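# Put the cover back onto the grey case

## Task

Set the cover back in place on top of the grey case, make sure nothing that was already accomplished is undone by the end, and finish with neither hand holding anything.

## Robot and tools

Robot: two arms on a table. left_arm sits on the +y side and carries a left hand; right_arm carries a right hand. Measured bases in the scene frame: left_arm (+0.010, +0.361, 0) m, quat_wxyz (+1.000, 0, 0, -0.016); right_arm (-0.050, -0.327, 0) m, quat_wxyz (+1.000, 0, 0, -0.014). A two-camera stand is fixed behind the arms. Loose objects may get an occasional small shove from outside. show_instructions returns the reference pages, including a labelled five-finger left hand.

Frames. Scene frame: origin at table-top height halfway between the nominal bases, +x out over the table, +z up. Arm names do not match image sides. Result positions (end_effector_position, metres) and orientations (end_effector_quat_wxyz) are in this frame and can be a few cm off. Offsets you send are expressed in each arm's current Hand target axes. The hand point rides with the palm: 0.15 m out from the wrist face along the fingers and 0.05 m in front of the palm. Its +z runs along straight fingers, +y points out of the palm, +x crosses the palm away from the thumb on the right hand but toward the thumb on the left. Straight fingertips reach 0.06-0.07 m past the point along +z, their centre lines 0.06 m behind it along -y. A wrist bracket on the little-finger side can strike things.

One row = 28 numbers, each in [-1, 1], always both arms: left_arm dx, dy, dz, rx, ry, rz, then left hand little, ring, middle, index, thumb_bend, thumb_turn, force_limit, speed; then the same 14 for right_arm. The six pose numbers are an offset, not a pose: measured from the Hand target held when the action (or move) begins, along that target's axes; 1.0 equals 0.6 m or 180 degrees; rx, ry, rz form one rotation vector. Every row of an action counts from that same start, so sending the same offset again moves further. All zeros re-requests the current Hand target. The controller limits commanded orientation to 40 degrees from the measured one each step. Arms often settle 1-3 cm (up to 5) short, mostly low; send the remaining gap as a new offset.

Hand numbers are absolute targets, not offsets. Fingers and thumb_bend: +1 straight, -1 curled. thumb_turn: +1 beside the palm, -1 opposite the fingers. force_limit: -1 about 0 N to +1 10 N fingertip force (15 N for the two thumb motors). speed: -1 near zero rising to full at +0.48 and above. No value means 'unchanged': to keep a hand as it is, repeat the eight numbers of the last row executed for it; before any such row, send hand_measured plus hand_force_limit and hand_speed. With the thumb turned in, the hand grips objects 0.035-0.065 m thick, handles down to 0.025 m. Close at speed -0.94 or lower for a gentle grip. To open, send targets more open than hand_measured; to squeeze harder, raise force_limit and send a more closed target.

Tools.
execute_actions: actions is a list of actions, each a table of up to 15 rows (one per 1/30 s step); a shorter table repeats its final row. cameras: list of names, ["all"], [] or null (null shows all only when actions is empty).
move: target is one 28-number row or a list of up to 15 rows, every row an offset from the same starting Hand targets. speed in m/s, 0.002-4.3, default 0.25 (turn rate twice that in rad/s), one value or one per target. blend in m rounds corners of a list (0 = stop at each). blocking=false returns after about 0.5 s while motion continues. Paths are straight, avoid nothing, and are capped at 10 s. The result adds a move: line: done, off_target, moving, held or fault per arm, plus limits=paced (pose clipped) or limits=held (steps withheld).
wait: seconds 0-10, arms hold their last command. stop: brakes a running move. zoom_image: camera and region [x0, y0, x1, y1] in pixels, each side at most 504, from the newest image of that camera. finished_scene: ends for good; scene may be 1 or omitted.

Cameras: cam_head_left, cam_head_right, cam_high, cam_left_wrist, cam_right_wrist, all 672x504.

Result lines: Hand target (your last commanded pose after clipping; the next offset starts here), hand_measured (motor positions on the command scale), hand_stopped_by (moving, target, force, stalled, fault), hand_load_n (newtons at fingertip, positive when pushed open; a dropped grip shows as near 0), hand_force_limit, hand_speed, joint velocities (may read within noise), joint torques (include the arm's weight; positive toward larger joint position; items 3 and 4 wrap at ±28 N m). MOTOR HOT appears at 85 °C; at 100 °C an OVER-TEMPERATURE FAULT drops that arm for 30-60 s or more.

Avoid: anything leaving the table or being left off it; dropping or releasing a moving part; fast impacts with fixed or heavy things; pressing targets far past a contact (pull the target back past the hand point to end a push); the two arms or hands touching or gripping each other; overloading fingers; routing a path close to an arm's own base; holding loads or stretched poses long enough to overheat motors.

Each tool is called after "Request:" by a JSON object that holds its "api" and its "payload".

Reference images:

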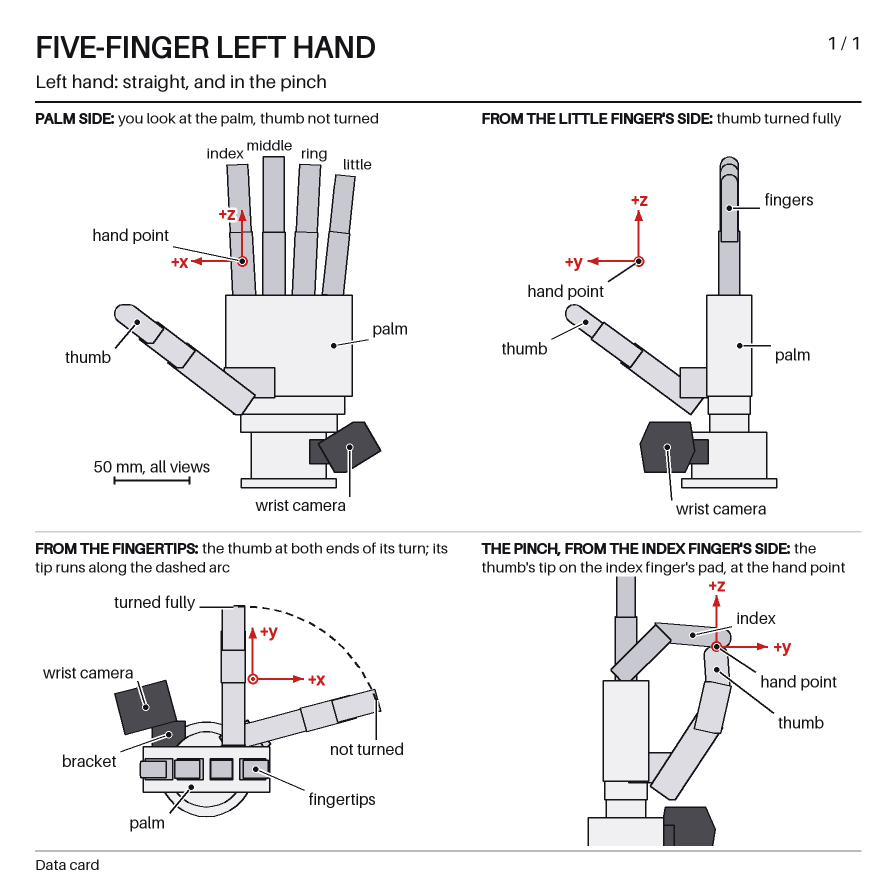

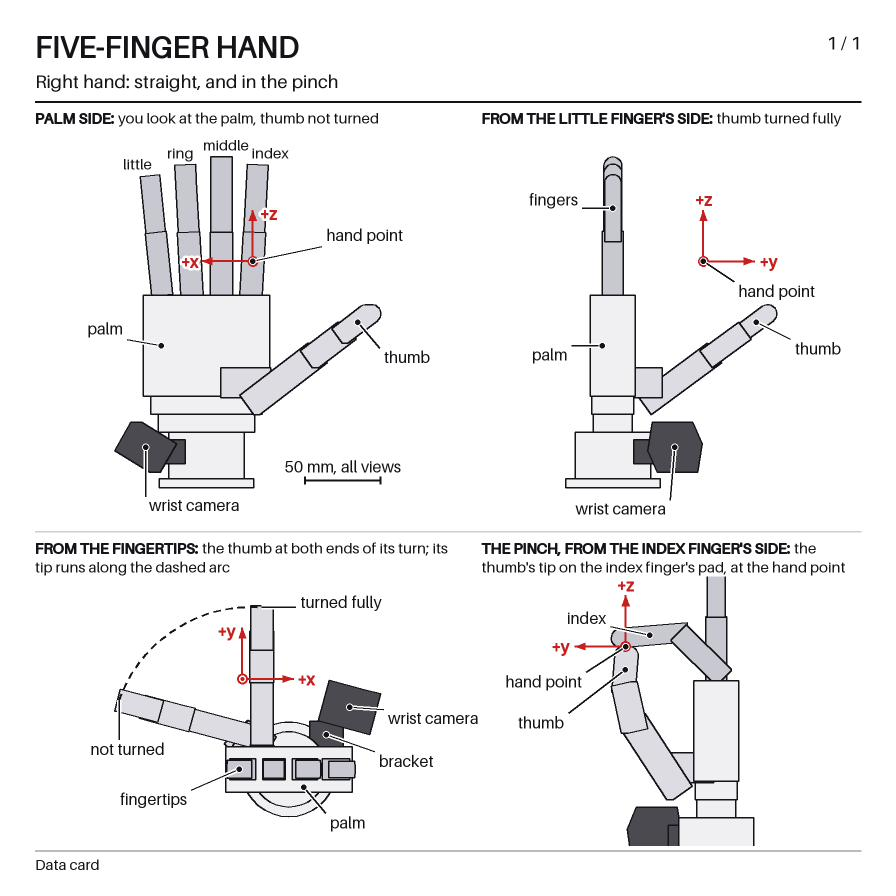

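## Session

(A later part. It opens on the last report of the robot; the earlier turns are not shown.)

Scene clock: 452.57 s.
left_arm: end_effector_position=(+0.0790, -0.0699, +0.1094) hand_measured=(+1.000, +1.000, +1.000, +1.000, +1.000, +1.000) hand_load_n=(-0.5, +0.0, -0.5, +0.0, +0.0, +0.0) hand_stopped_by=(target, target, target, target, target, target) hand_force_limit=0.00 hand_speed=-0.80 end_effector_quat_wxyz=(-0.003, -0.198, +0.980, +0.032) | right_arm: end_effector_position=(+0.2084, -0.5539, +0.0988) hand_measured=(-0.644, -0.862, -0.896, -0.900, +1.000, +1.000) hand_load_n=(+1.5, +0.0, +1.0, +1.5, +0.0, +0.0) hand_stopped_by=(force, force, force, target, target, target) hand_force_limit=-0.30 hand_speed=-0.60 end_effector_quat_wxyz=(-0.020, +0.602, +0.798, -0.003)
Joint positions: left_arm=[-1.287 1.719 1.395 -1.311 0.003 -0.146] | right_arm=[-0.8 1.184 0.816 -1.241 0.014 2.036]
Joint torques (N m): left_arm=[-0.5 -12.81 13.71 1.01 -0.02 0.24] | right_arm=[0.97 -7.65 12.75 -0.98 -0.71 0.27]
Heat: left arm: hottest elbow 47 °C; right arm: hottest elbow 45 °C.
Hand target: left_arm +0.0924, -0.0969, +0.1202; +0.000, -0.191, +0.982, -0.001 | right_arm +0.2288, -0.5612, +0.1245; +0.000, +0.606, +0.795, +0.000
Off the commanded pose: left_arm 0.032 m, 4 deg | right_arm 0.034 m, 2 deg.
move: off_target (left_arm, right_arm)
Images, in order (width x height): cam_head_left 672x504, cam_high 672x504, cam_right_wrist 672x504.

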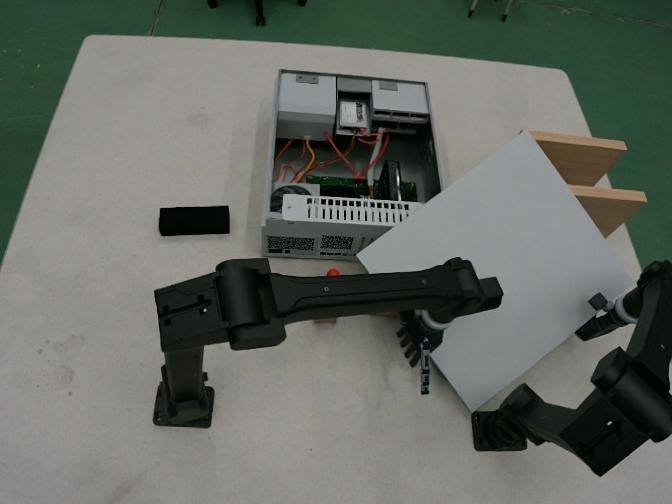

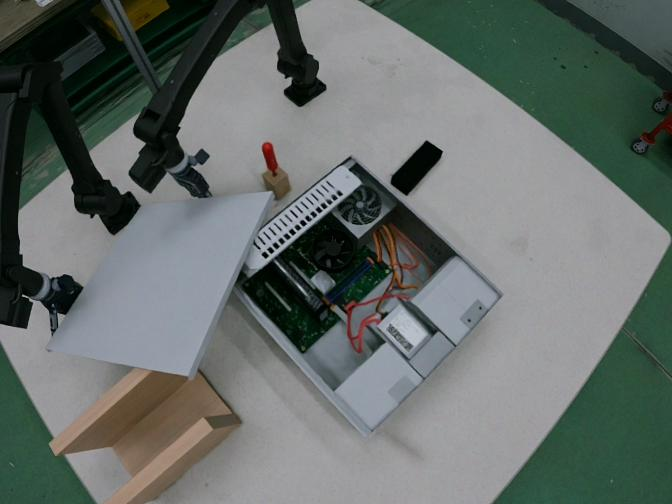

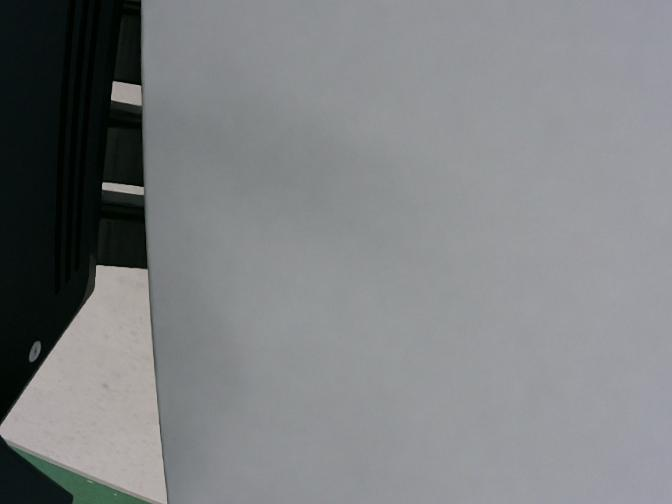

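Request:
{"api": "move", "payload": {"target": [0,0.02,-0.01,0,0,0, 1,1,1,1,1,1,0,-0.8, -0.031,0.1125,-0.067,0,0,-0.083, -0.9,-0.9,-0.9,-0.9,1,1,-0.3,-0.6], "speed": 0.07, "cameras": ["cam_head_left","cam_right_wrist","cam_high"]}}

Scene clock: 456.73 s.
left_arm: end_effector_position=(+0.0793, -0.0696, +0.1119) hand_measured=(+1.000, +1.000, +1.000, +1.000, +1.000, +1.000) hand_load_n=(-0.5, +0.0, +0.0, +0.0, +0.0, +0.0) hand_stopped_by=(target, target, target, target, target, target) hand_force_limit=0.00 hand_speed=-0.80 end_effector_quat_wxyz=(-0.003, -0.194, +0.981, +0.029) | right_arm: end_effector_position=(+0.2757, -0.5520, +0.1340) hand_measured=(-0.644, -0.862, -0.896, -0.900, +1.000, +1.000) hand_load_n=(+1.0, +0.5, +0.0, +0.0, +0.0, +0.0) hand_stopped_by=(force, force, force, target, target, target) hand_force_limit=-0.30 hand_speed=-0.60 end_effector_quat_wxyz=(-0.031, +0.509, +0.860, +0.001)
Joint positions: left_arm=[-1.287 1.713 1.395 -1.311 0.004 -0.138] | right_arm=[-0.687 1.322 1.033 -1.342 0.008 1.924]
Joint torques (N m): left_arm=[-0.21 -14.15 11.69 0.51 0.03 0.15] | right_arm=[0.21 -9.7 13.78 -0.5 -0.41 -0.15]
Heat: left arm: hottest elbow 47 °C; right arm: hottest elbow 45 °C.
Hand target: left_arm +0.0879, -0.0857, +0.1261; +0.000, -0.191, +0.982, -0.001 | right_arm +0.2988, -0.5611, +0.1647; +0.000, +0.497, +0.868, +0.000
Off the commanded pose: left_arm 0.023 m, 3 deg | right_arm 0.039 m, 4 deg.
move: off_target (left_arm, right_arm)
Images, in order (width x height): cam_head_left 672x504, cam_high 672x504, cam_right_wrist 672x504.

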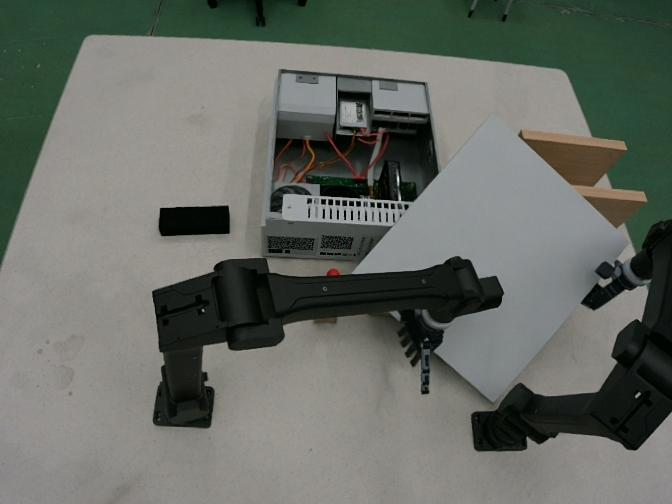

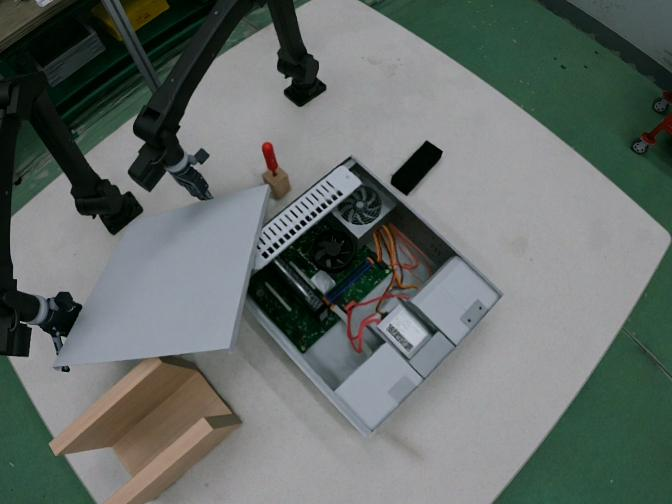

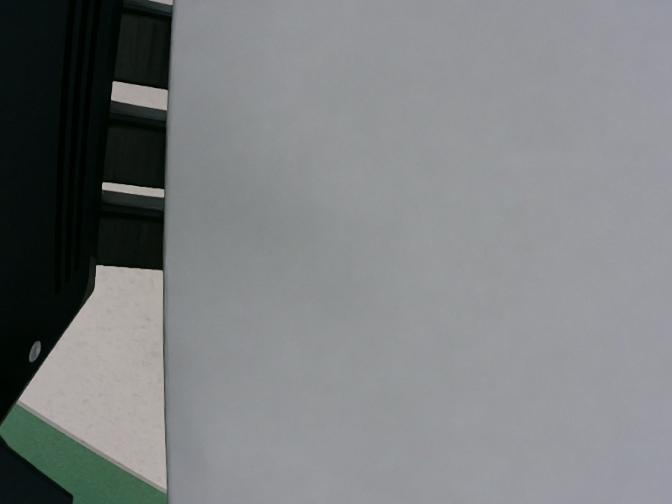

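Request:
{"api": "move", "payload": {"target": [0,0,0,0,0,0, 1,1,1,1,1,1,0,-0.8, -0.088,0.084,-0.017,0,0,0, -0.9,-0.9,-0.9,-0.9,1,1,-0.3,-0.6], "speed": 0.07, "cameras": ["cam_head_left","cam_right_wrist","cam_high"]}}

Scene clock: 460.63 s.
left_arm: end_effector_position=(+0.0793, -0.0696, +0.1127) hand_measured=(+1.000, +1.000, +1.000, +1.000, +1.000, +1.000) hand_load_n=(-0.5, +0.0, +0.0, +0.0, +0.0, +0.0) hand_stopped_by=(target, target, target, target, target, target) hand_force_limit=0.00 hand_speed=-0.80 end_effector_quat_wxyz=(-0.003, -0.194, +0.981, +0.028) | right_arm: end_effector_position=(+0.3439, -0.5734, +0.1436) hand_measured=(-0.644, -0.862, -0.896, -0.900, +1.000, +1.000) hand_load_n=(+1.0, +0.0, +0.5, +0.0, +0.0, +0.0) hand_stopped_by=(force, force, force, target, target, target) hand_force_limit=-0.30 hand_speed=-0.60 end_effector_quat_wxyz=(-0.032, +0.495, +0.868, +0.000)
Joint positions: left_arm=[-1.287 1.711 1.395 -1.311 0.004 -0.138] | right_arm=[-0.622 1.492 1.231 -1.373 0.008 1.958]
Joint torques (N m): left_arm=[-0.03 -14.27 11.86 0.5 -0.08 0.16] | right_arm=[0.38 -12.16 13.83 -0.44 -0.44 0.15]
Heat: left arm: hottest elbow 47 °C; right arm: hottest elbow 46 °C.
Hand target: left_arm +0.0879, -0.0857, +0.1262; +0.000, -0.191, +0.982, -0.001 | right_arm +0.3689, -0.5813, +0.1749; +0.000, +0.497, +0.867, +0.000
Off the commanded pose: left_arm 0.023 m, 3 deg | right_arm 0.041 m, 4 deg.
move: off_target (left_arm, right_arm)
Images, in order (width x height): cam_head_left 672x504, cam_high 672x504, cam_right_wrist 672x504.

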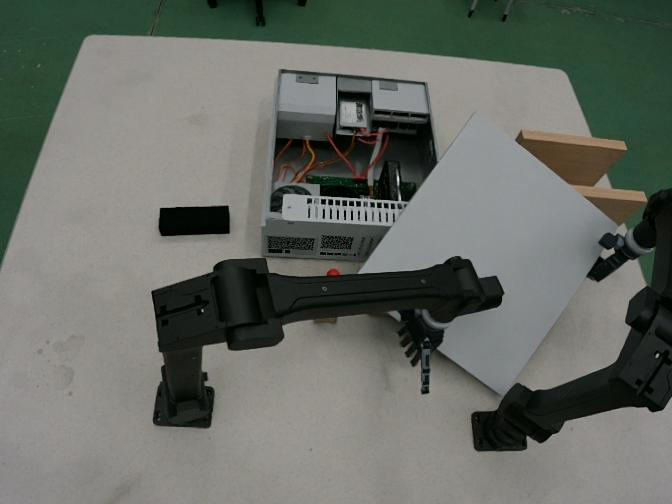

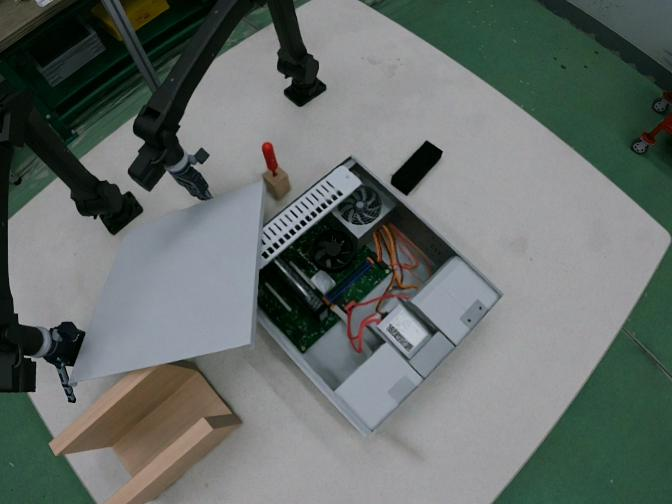

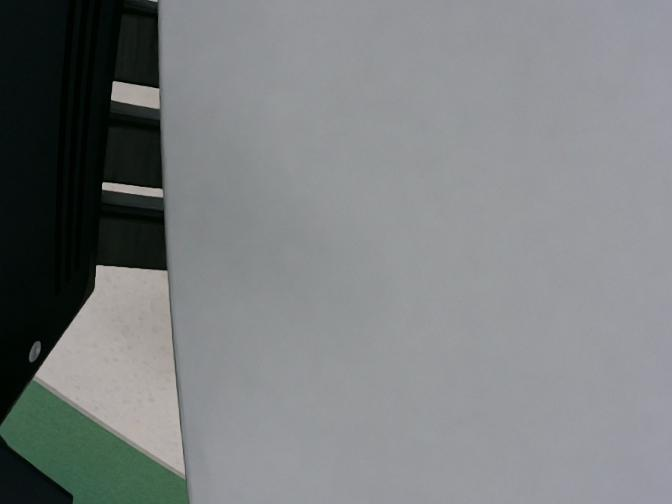

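Request:
{"api": "move", "payload": {"target": [0,0,0,0,0,0, 1,1,1,1,1,1,0,-0.8, 0.015,0.106,-0.033,0,0,-0.083, -0.9,-0.9,-0.9,-0.9,1,1,-0.3,-0.6], "speed": 0.07, "cameras": ["cam_head_left","cam_right_wrist","cam_high"]}}

Scene clock: 466.20 s.
left_arm: end_effector_position=(+0.0792, -0.0696, +0.1128) hand_measured=(+1.000, +1.000, +1.000, +1.000, +1.000, +1.000) hand_load_n=(-0.5, +0.0, +0.0, +0.0, +0.0, +0.0) hand_stopped_by=(target, target, target, target, target, target) hand_force_limit=0.00 hand_speed=-0.80 end_effector_quat_wxyz=(-0.004, -0.193, +0.981, +0.028) | right_arm: end_effector_position=(+0.3894, -0.5470, +0.1633) hand_measured=(-0.644, -0.862, -0.896, -0.900, +1.000, +1.000) hand_load_n=(+1.0, +0.0, +0.0, +0.5, -1.0, +0.5) hand_stopped_by=(force, force, force, target, target, target) hand_force_limit=-0.30 hand_speed=-0.60 end_effector_quat_wxyz=(-0.034, +0.412, +0.910, -0.001)
Joint positions: left_arm=[-1.287 1.711 1.395 -1.311 0.004 -0.137] | right_arm=[-0.531 1.562 1.364 -1.44 0.01 1.863]
Joint torques (N m): left_arm=[0.32 -14.15 11.67 0.61 0 0.16] | right_arm=[1.61 -12.86 14.19 -0.28 -0.47 -0.38]
Heat: left arm: hottest elbow 46 °C; right arm: hottest elbow 46 °C.
Hand target: left_arm +0.0879, -0.0857, +0.1262; +0.000, -0.191, +0.982, -0.001 | right_arm +0.4193, -0.5415, +0.1948; +0.000, +0.380, +0.925, +0.000
Off the commanded pose: left_arm 0.023 m, 3 deg | right_arm 0.044 m, 6 deg.
move: off_target (left_arm, right_arm)
Images, in order (width x height): cam_head_left 672x504, cam_high 672x504, cam_right_wrist 672x504.

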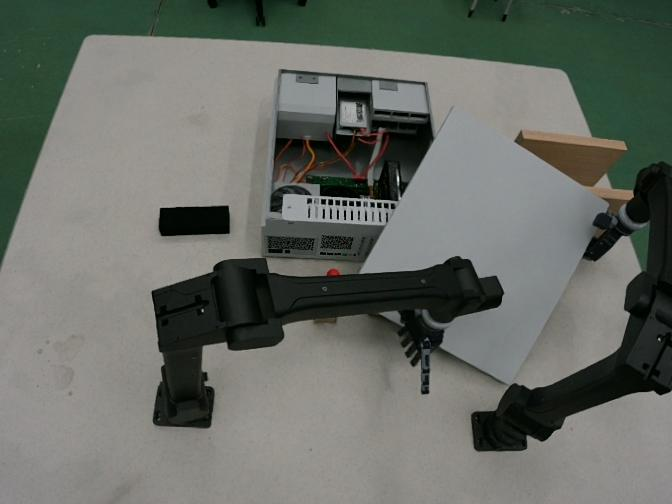

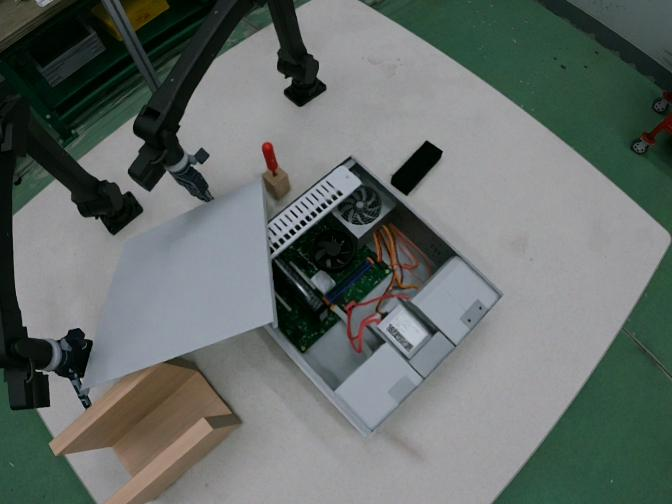

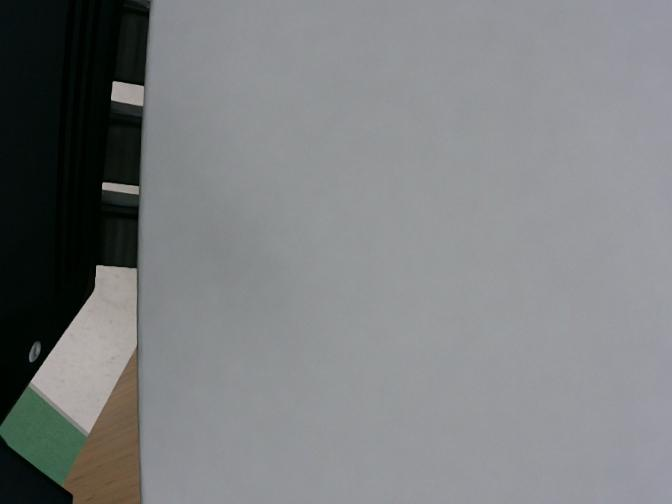

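Request:
{"api": "move", "payload": {"target": [0,0,0,0,0,0, 1,1,1,1,1,1,0,-0.8, 0,-0.01,-0.18,0,0,0, -0.9,-0.9,-0.9,-0.9,1,1,-0.3,-0.6], "speed": 0.06, "cameras": ["cam_head_left","cam_right_wrist","cam_high"]}}

Scene clock: 470.27 s.
left_arm: end_effector_position=(+0.0789, -0.0697, +0.1131) hand_measured=(+1.000, +1.000, +1.000, +1.000, +1.000, +1.000) hand_load_n=(-1.0, +0.0, +0.0, +0.0, +0.0, +0.0) hand_stopped_by=(target, target, target, target, target, target) hand_force_limit=0.00 hand_speed=-0.80 end_effector_quat_wxyz=(-0.005, -0.193, +0.981, +0.028) | right_arm: end_effector_position=(+0.4032, -0.5453, +0.2696) hand_measured=(-0.644, -0.862, -0.896, -0.900, +1.000, +1.000) hand_load_n=(+0.5, +1.0, +0.0, +0.0, +0.0, +0.0) hand_stopped_by=(force, force, force, target, target, target) hand_force_limit=-0.30 hand_speed=-0.60 end_effector_quat_wxyz=(-0.021, +0.392, +0.920, +0.003)
Joint positions: left_arm=[-1.287 1.711 1.395 -1.311 0.006 -0.137] | right_arm=[-0.52 1.562 1.64 -1.691 0.001 1.829]
Joint torques (N m): left_arm=[-0.26 -13.98 11.62 0.58 -0.06 0.1] | right_arm=[-0.15 -14.21 13.5 -0.38 -0.19 -0.18]
Heat: left arm: hottest elbow 46 °C; right arm: hottest elbow 46 °C.
Hand target: left_arm +0.0879, -0.0857, +0.1261; +0.000, -0.191, +0.982, -0.001 | right_arm +0.4151, -0.5456, +0.3027; +0.000, +0.380, +0.925, +0.000
Off the commanded pose: left_arm 0.023 m, 3 deg | right_arm 0.035 m, 3 deg.
joint sent to its limit (right arm) — joint 4 (wrist pitch), lower limit. The joint targets still meet the commanded pose.
move: off_target (left_arm, right_arm)
Images, in order (width x height): cam_head_left 672x504, cam_high 672x504, cam_right_wrist 672x504.

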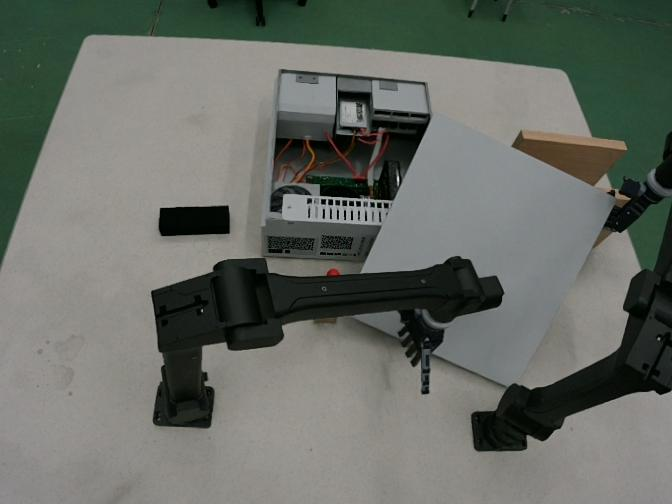

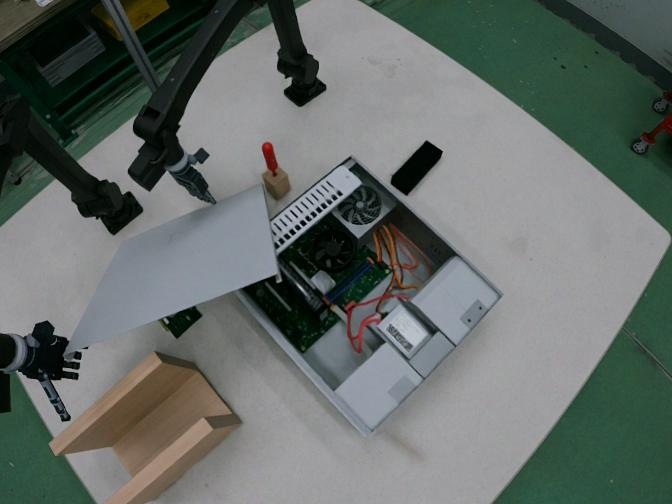

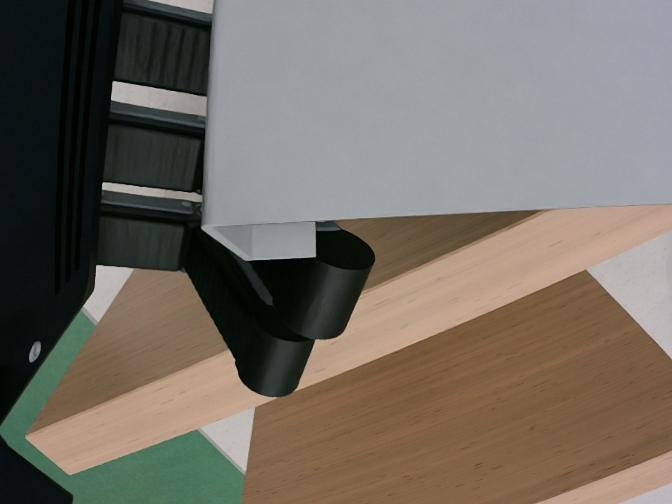

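Request:
{"api": "zoom_image", "payload": {"camera": "cam_head_left", "region": [330, 90, 672, 420]}}

Scaled by 1.474 from the camera's 672x504 image, which has a finer 960x720 frame.

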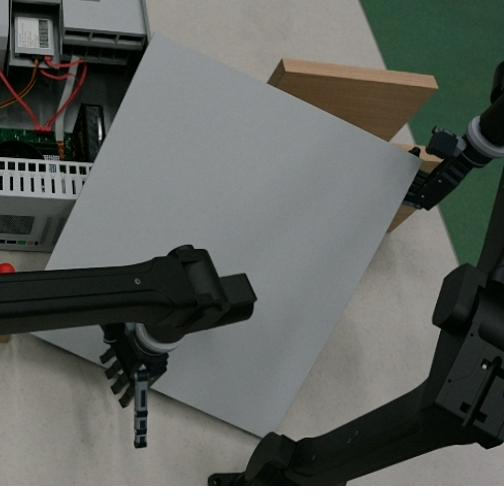

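Request:
{"api": "move", "payload": {"target": [0.1475,-0.054,0.03,0,0,-0.222, 1,1,1,1,1,1,0,-0.8, 0,0,0,0,0,0, -0.9,-0.9,-0.9,-0.9,1,1,-0.3,-0.6], "speed": 0.2, "cameras": ["cam_head_left","cam_left_wrist"]}}

Scene clock: 482.30 s.
left_arm: end_effector_position=(+0.0186, -0.1312, +0.1051) hand_measured=(+1.000, +1.000, +1.000, +1.000, +1.000, +1.000) hand_load_n=(+0.0, +0.0, +0.0, +0.0, +0.0, +0.0) hand_stopped_by=(target, target, target, target, target, target) hand_force_limit=0.00 hand_speed=-0.80 end_effector_quat_wxyz=(+0.004, -0.514, +0.858, +0.014) | right_arm: end_effector_position=(+0.4031, -0.5445, +0.2696) hand_measured=(-0.644, -0.862, -0.896, -0.900, +1.000, +1.000) hand_load_n=(+1.0, +0.0, +0.0, +0.5, +0.0, +0.0) hand_stopped_by=(force, force, force, target, target, target) hand_force_limit=-0.30 hand_speed=-0.60 end_effector_quat_wxyz=(-0.022, +0.392, +0.920, +0.003)
Joint positions: left_arm=[-1.383 1.721 1.395 -1.274 0.003 -0.924] | right_arm=[-0.52 1.562 1.64 -1.693 0 1.828]
Joint torques (N m): left_arm=[-1.26 -12.45 11.69 0.69 0.06 -0.03] | right_arm=[-0.38 -14.1 13.49 -0.28 -0.13 -0.18]
Heat: left arm: hottest elbow 46 °C; right arm: hottest elbow 46 °C.
Hand target: left_arm +0.0179, -0.1490, +0.1082; +0.000, -0.515, +0.857, -0.001 | right_arm +0.4150, -0.5457, +0.3027; +0.000, +0.380, +0.925, +0.000
Off the commanded pose: left_arm 0.018 m, 2 deg | right_arm 0.035 m, 3 deg.
joint sent to its limit (right arm) — joint 4 (wrist pitch), lower limit. The joint targets still meet the commanded pose.
move: off_target (left_arm, right_arm)
Images, in order (width x height): cam_head_left 672x504, cam_left_wrist 672x504.

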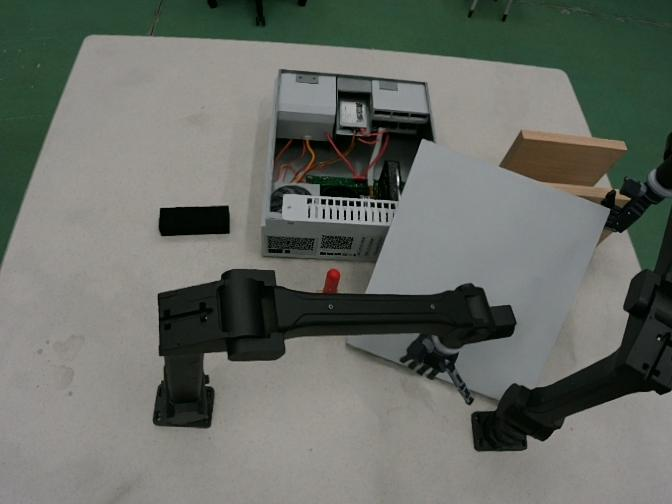

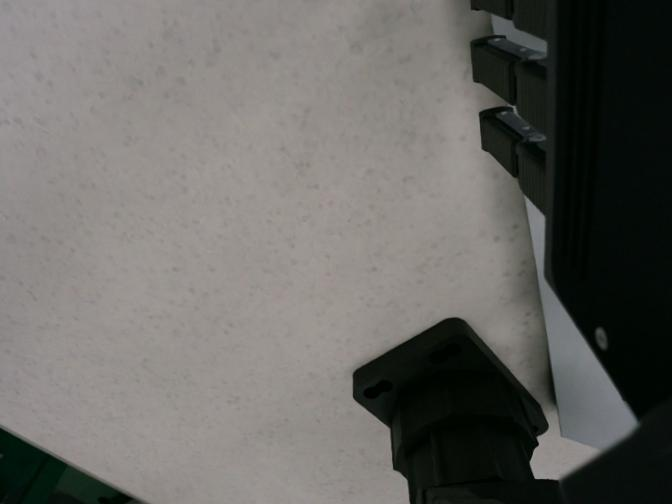

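Request:
{"api": "zoom_image", "payload": {"camera": "cam_head_left", "region": [330, 120, 672, 450]}}

Scaled by 1.474 from the camera's 672x504 image, which has a finer 960x720 frame.

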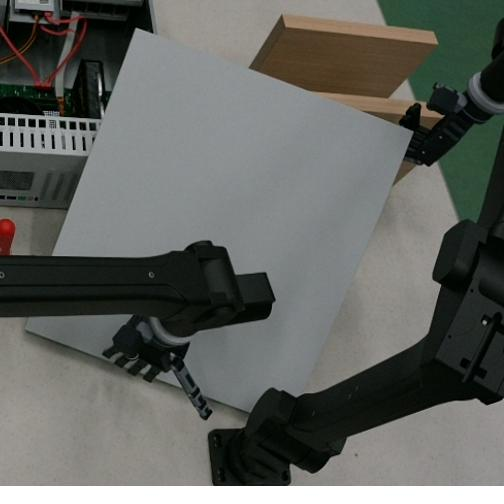

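Request:
{"api": "move", "payload": {"target": [0,-0.035,0,0,0,0, 1,1,1,1,1,1,0,-0.8, 0.06,-0.003,0.03,0,0,-0.07, -0.9,-0.9,-0.9,-0.9,1,1,-0.3,-0.6], "speed": 0.05, "cameras": ["cam_head_left","cam_right_wrist"]}}

Scene clock: 489.07 s.
left_arm: end_effector_position=(+0.0277, -0.1409, +0.1019) hand_measured=(+1.000, +1.000, +1.000, +1.000, +1.000, +1.000) hand_load_n=(+0.0, +0.0, -0.5, +0.0, +0.0, +0.0) hand_stopped_by=(target, target, target, target, target, target) hand_force_limit=0.00 hand_speed=-0.80 end_effector_quat_wxyz=(+0.004, -0.515, +0.857, +0.013) | right_arm: end_effector_position=(+0.3939, -0.5292, +0.2740) hand_measured=(-0.644, -0.862, -0.896, -0.900, +1.000, +1.000) hand_load_n=(+1.5, +0.5, +0.0, +0.0, +0.0, +0.0) hand_stopped_by=(force, force, force, target, target, target) hand_force_limit=-0.30 hand_speed=-0.60 end_effector_quat_wxyz=(-0.008, +0.293, +0.956, +0.002)
Joint positions: left_arm=[-1.368 1.749 1.425 -1.274 0.002 -0.912] | right_arm=[-0.52 1.532 1.614 -1.67 0 1.618]
Joint torques (N m): left_arm=[0.91 -12.28 12.52 0.25 0.07 0.11] | right_arm=[-0.5 -14.92 8.17 -0.1 -0.03 -0.3]
Heat: left arm: hottest elbow 46 °C; right arm: hottest elbow 46 °C.
Hand target: left_arm +0.0366, -0.1589, +0.1083; +0.000, -0.515, +0.857, -0.001 | right_arm +0.3882, -0.5217, +0.2847; +0.000, +0.277, +0.961, +0.000
Off the commanded pose: left_arm 0.021 m, 2 deg | right_arm 0.014 m, 2 deg.
move: off_target (left_arm, right_arm)
Images, in order (width x height): cam_head_left 672x504, cam_right_wrist 672x504.

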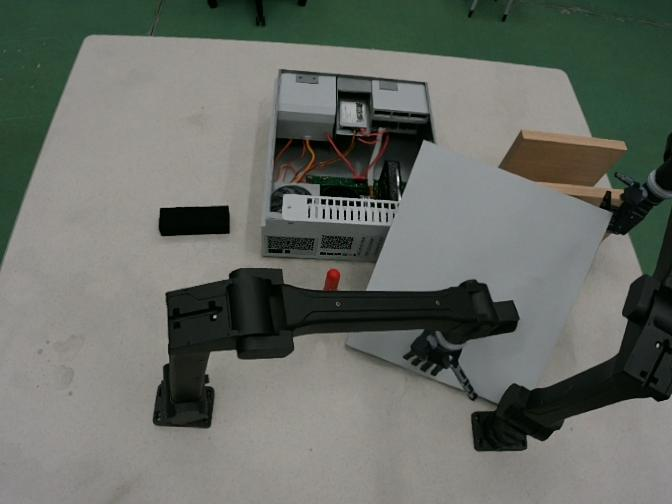

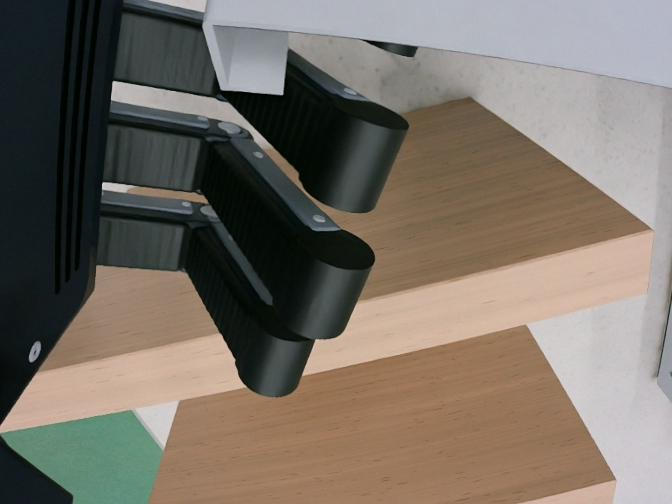

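Request:
{"api": "move", "payload": {"target": [0,-0.01,0,0,0,0, 1,1,1,1,1,1,0,-0.8, 0.12,-0.02,0.05,0,0,0, -0.9,-0.9,-0.9,-0.9,1,1,-0.3,-0.6], "speed": 0.04, "cameras": ["cam_head_left","cam_right_wrist"]}}

Scene clock: 492.13 s.
left_arm: end_effector_position=(+0.0273, -0.1409, +0.1023) hand_measured=(+1.000, +1.000, +1.000, +1.000, +1.000, +1.000) hand_load_n=(+0.0, +0.0, -3.0, +0.0, +0.0, +0.0) hand_stopped_by=(target, target, target, target, target, target) hand_force_limit=0.00 hand_speed=-0.80 end_effector_quat_wxyz=(+0.003, -0.511, +0.859, +0.016) | right_arm: end_effector_position=(+0.3288, -0.4967, +0.2487) hand_measured=(-0.644, -0.862, -0.896, -0.900, +1.000, +1.000) hand_load_n=(+1.0, +0.0, +0.5, +0.0, +0.0, +0.0) hand_stopped_by=(force, force, force, target, target, target) hand_force_limit=-0.30 hand_speed=-0.60 end_effector_quat_wxyz=(-0.003, +0.283, +0.959, -0.001)
Joint positions: left_arm=[-1.368 1.754 1.431 -1.281 0.006 -0.902] | right_arm=[-0.536 1.335 1.342 -1.584 0.003 1.582]
Joint torques (N m): left_arm=[1.08 -12.28 13.08 0.66 -0.06 0.18] | right_arm=[-1.38 -11.87 8.01 -0.25 -0.18 -0.22]
Heat: left arm: hottest elbow 47 °C; right arm: hottest elbow 45 °C.
Hand target: left_arm +0.0418, -0.1616, +0.1084; +0.000, -0.515, +0.857, -0.001 | right_arm +0.3208, -0.4934, +0.2546; +0.000, +0.277, +0.961, +0.000
Off the commanded pose: left_arm 0.026 m, 2 deg | right_arm 0.011 m, 1 deg.
move: off_target (left_arm, right_arm)
Images, in order (width x height): cam_head_left 672x504, cam_right_wrist 672x504.

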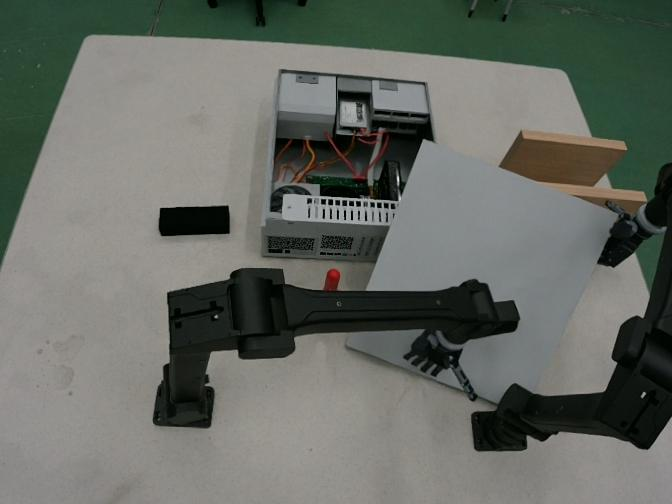

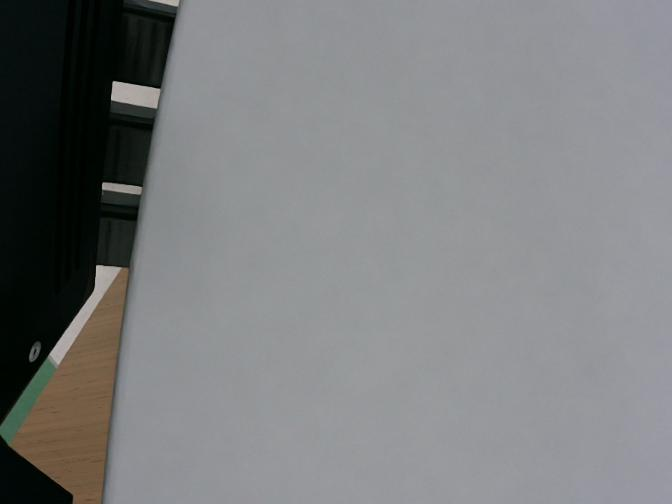

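Request:
{"api": "move", "payload": {"target": [0,-0.11,0,0,0,0, 1,1,1,1,1,1,0,-0.8, -0.062,0.026,-0.02,0,0,-0.01, -0.9,-0.9,-0.9,-0.9,1,1,-0.3,-0.6], "speed": 0.06, "cameras": ["cam_head_left","cam_right_wrist"]}}

Scene clock: 495.67 s.
left_arm: end_effector_position=(+0.0729, -0.1646, +0.1045) hand_measured=(+1.000, +1.000, +1.000, +1.000, +1.000, +1.000) hand_load_n=(+0.0, +0.0, -7.0, +0.0, +0.0, +0.0) hand_stopped_by=(target, target, target, target, target, target) hand_force_limit=0.00 hand_speed=-0.80 end_effector_quat_wxyz=(-0.001, -0.507, +0.862, +0.032) | right_arm: end_effector_position=(+0.3507, -0.5073, +0.2426) hand_measured=(-0.644, -0.862, -0.896, -0.900, +1.000, +1.000) hand_load_n=(+0.5, +0.0, +0.0, +0.0, -0.5, +0.0) hand_stopped_by=(force, force, force, target, target, target) hand_force_limit=-0.30 hand_speed=-0.60 end_effector_quat_wxyz=(-0.014, +0.280, +0.960, +0.001)
Joint positions: left_arm=[-1.288 1.855 1.576 -1.352 0.019 -0.812] | right_arm=[-0.529 1.414 1.405 -1.589 0.005 1.581]
Joint torques (N m): left_arm=[1.96 -12.92 14.17 1.29 -0.68 0.13] | right_arm=[0.85 -11.52 12.92 -1.24 -0.26 -0.18]
Heat: left arm: hottest elbow 48 °C; right arm: hottest elbow 45 °C.
Hand target: left_arm +0.1003, -0.1926, +0.1083; +0.000, -0.515, +0.857, -0.001 | right_arm +0.3606, -0.5000, +0.2667; +0.000, +0.261, +0.965, +0.000
Off the commanded pose: left_arm 0.039 m, 4 deg | right_arm 0.027 m, 3 deg.
move: off_target (left_arm, right_arm)
Images, in order (width x height): cam_head_left 672x504, cam_right_wrist 672x504.

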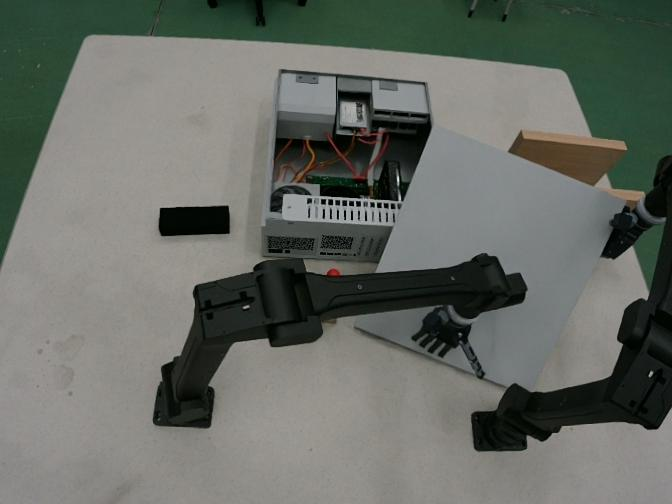

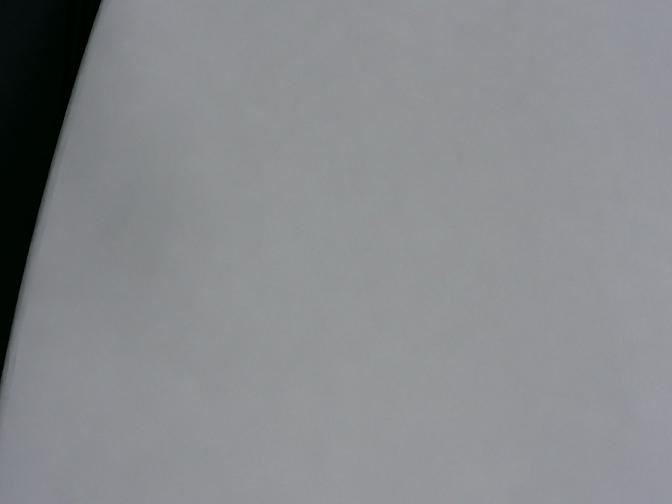

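Request:
{"api": "execute_actions", "payload": {"actions": [], "cameras": ["all"]}}

Scene clock: 498.17 s.
left_arm: end_effector_position=(+0.0729, -0.1646, +0.1047) hand_measured=(+1.000, +1.000, +1.000, +1.000, +1.000, +1.000) hand_load_n=(+0.0, +0.0, -6.5, +0.0, -0.5, -0.5) hand_stopped_by=(target, target, target, target, target, target) hand_force_limit=0.00 hand_speed=-0.80 end_effector_quat_wxyz=(-0.001, -0.506, +0.862, +0.032) | right_arm: end_effector_position=(+0.3507, -0.5073, +0.2426) hand_measured=(-0.644, -0.862, -0.896, -0.900, +1.000, +1.000) hand_load_n=(+0.5, +0.0, +0.5, +0.0, +0.0, +0.0) hand_stopped_by=(force, force, force, target, target, target) hand_force_limit=-0.30 hand_speed=-0.60 end_effector_quat_wxyz=(-0.014, +0.280, +0.960, +0.001)
Joint positions: left_arm=[-1.288 1.855 1.576 -1.352 0.019 -0.811] | right_arm=[-0.529 1.414 1.405 -1.589 0.005 1.581]
Joint velocities: within noise
Joint torques (N m): left_arm=[2.43 -13.68 14.16 1.21 -0.64 0.11] | right_arm=[0.73 -11.46 12.93 -1.25 -0.27 -0.18]
Heat: left arm: hottest elbow 48 °C; right arm: hottest elbow 45 °C.
Hand target: left_arm +0.1003, -0.1926, +0.1085; +0.000, -0.515, +0.857, -0.001 | right_arm +0.3606, -0.5000, +0.2667; +0.000, +0.261, +0.965, +0.000
Off the commanded pose: left_arm 0.039 m, 4 deg | right_arm 0.027 m, 3 deg.

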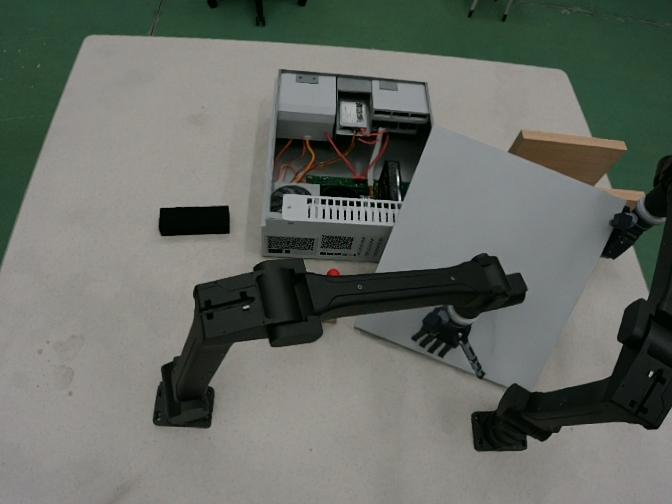

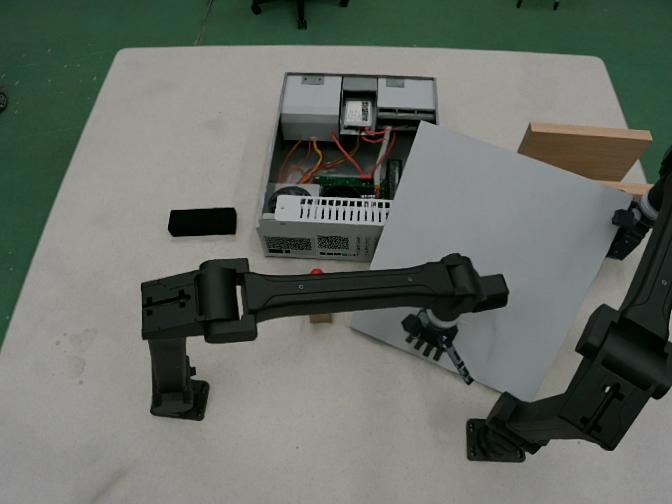

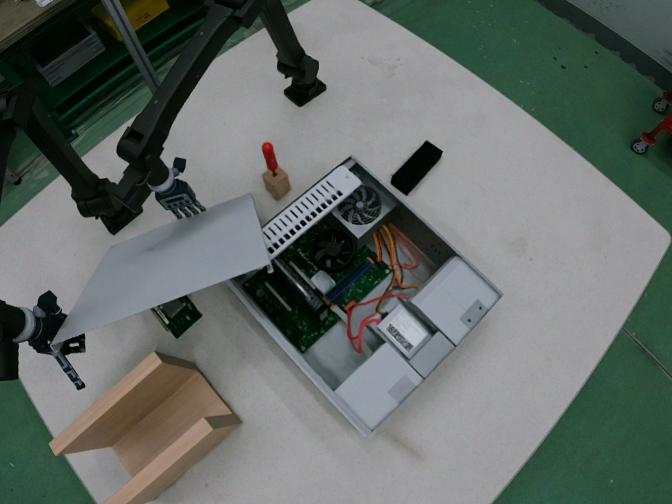

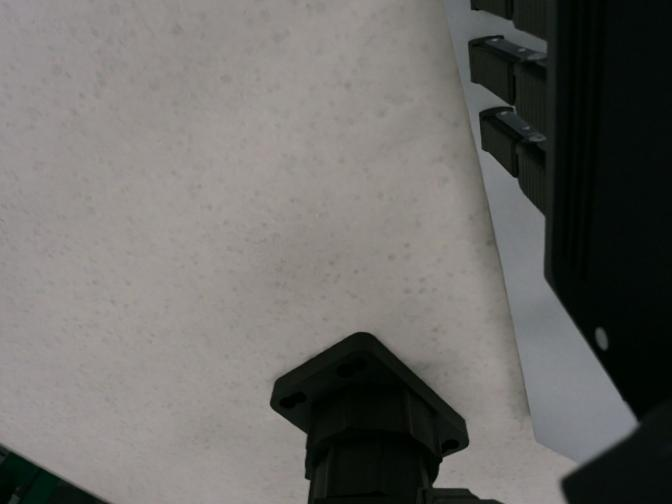

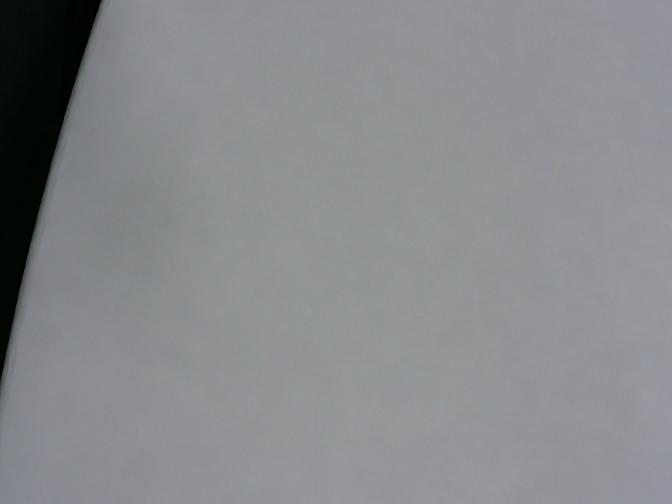

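Request:
{"api": "zoom_image", "payload": {"camera": "cam_head_left", "region": [560, 140, 672, 280]}}

Request:
{"api": "zoom_image", "payload": {"camera": "cam_high", "region": [0, 260, 140, 420]}}

Scaled by 3.600 from the camera's 672x504 image, which has a finer 960x720 frame.

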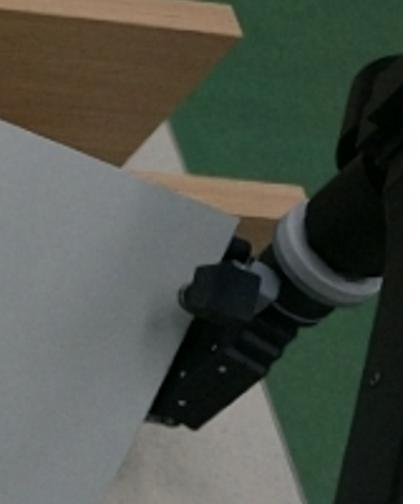

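Scaled by 3.150 from the camera's 672x504 image, which has a finer 960x720 frame.

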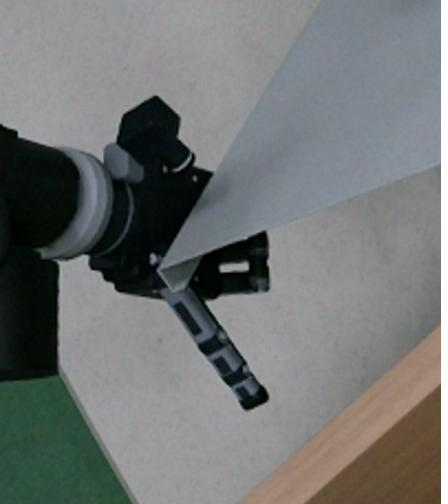

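Request:
{"api": "zoom_image", "payload": {"camera": "cam_head_left", "region": [340, 290, 600, 440]}}

Scaled by 1.938 from the camera's 672x504 image, which has a finer 960x720 frame.

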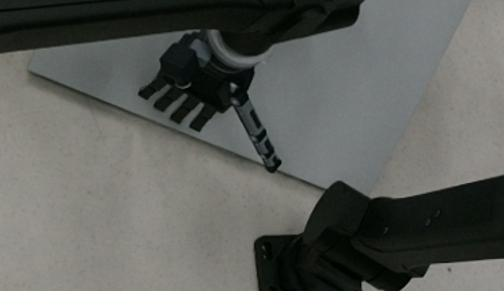

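Request:
{"api": "zoom_image", "payload": {"camera": "cam_high", "region": [25, 310, 105, 400]}}

Request:
{"api": "zoom_image", "payload": {"camera": "cam_head_right", "region": [580, 170, 672, 270]}}

Scaled by 5.600 from the camera's 672x504 image, which has a finer 960x720 frame.

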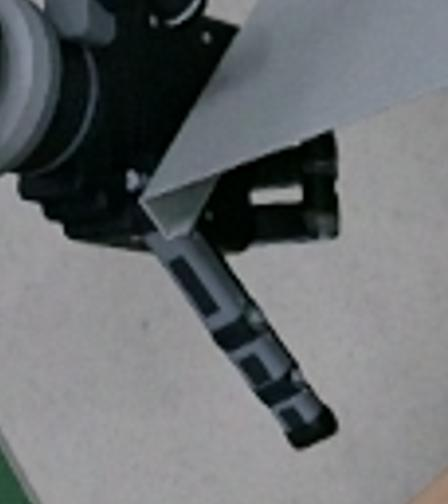

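Scaled by 5.040 from the camera's 672x504 image, which has a finer 960x720 frame.

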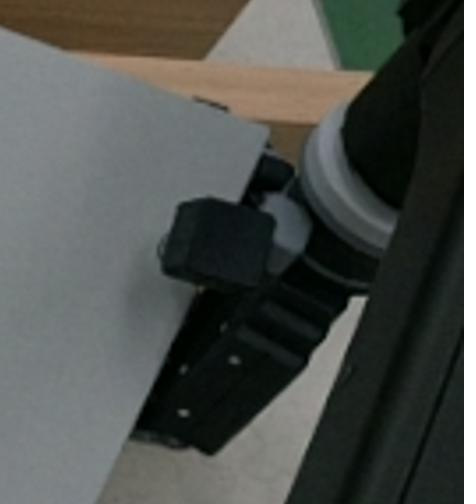

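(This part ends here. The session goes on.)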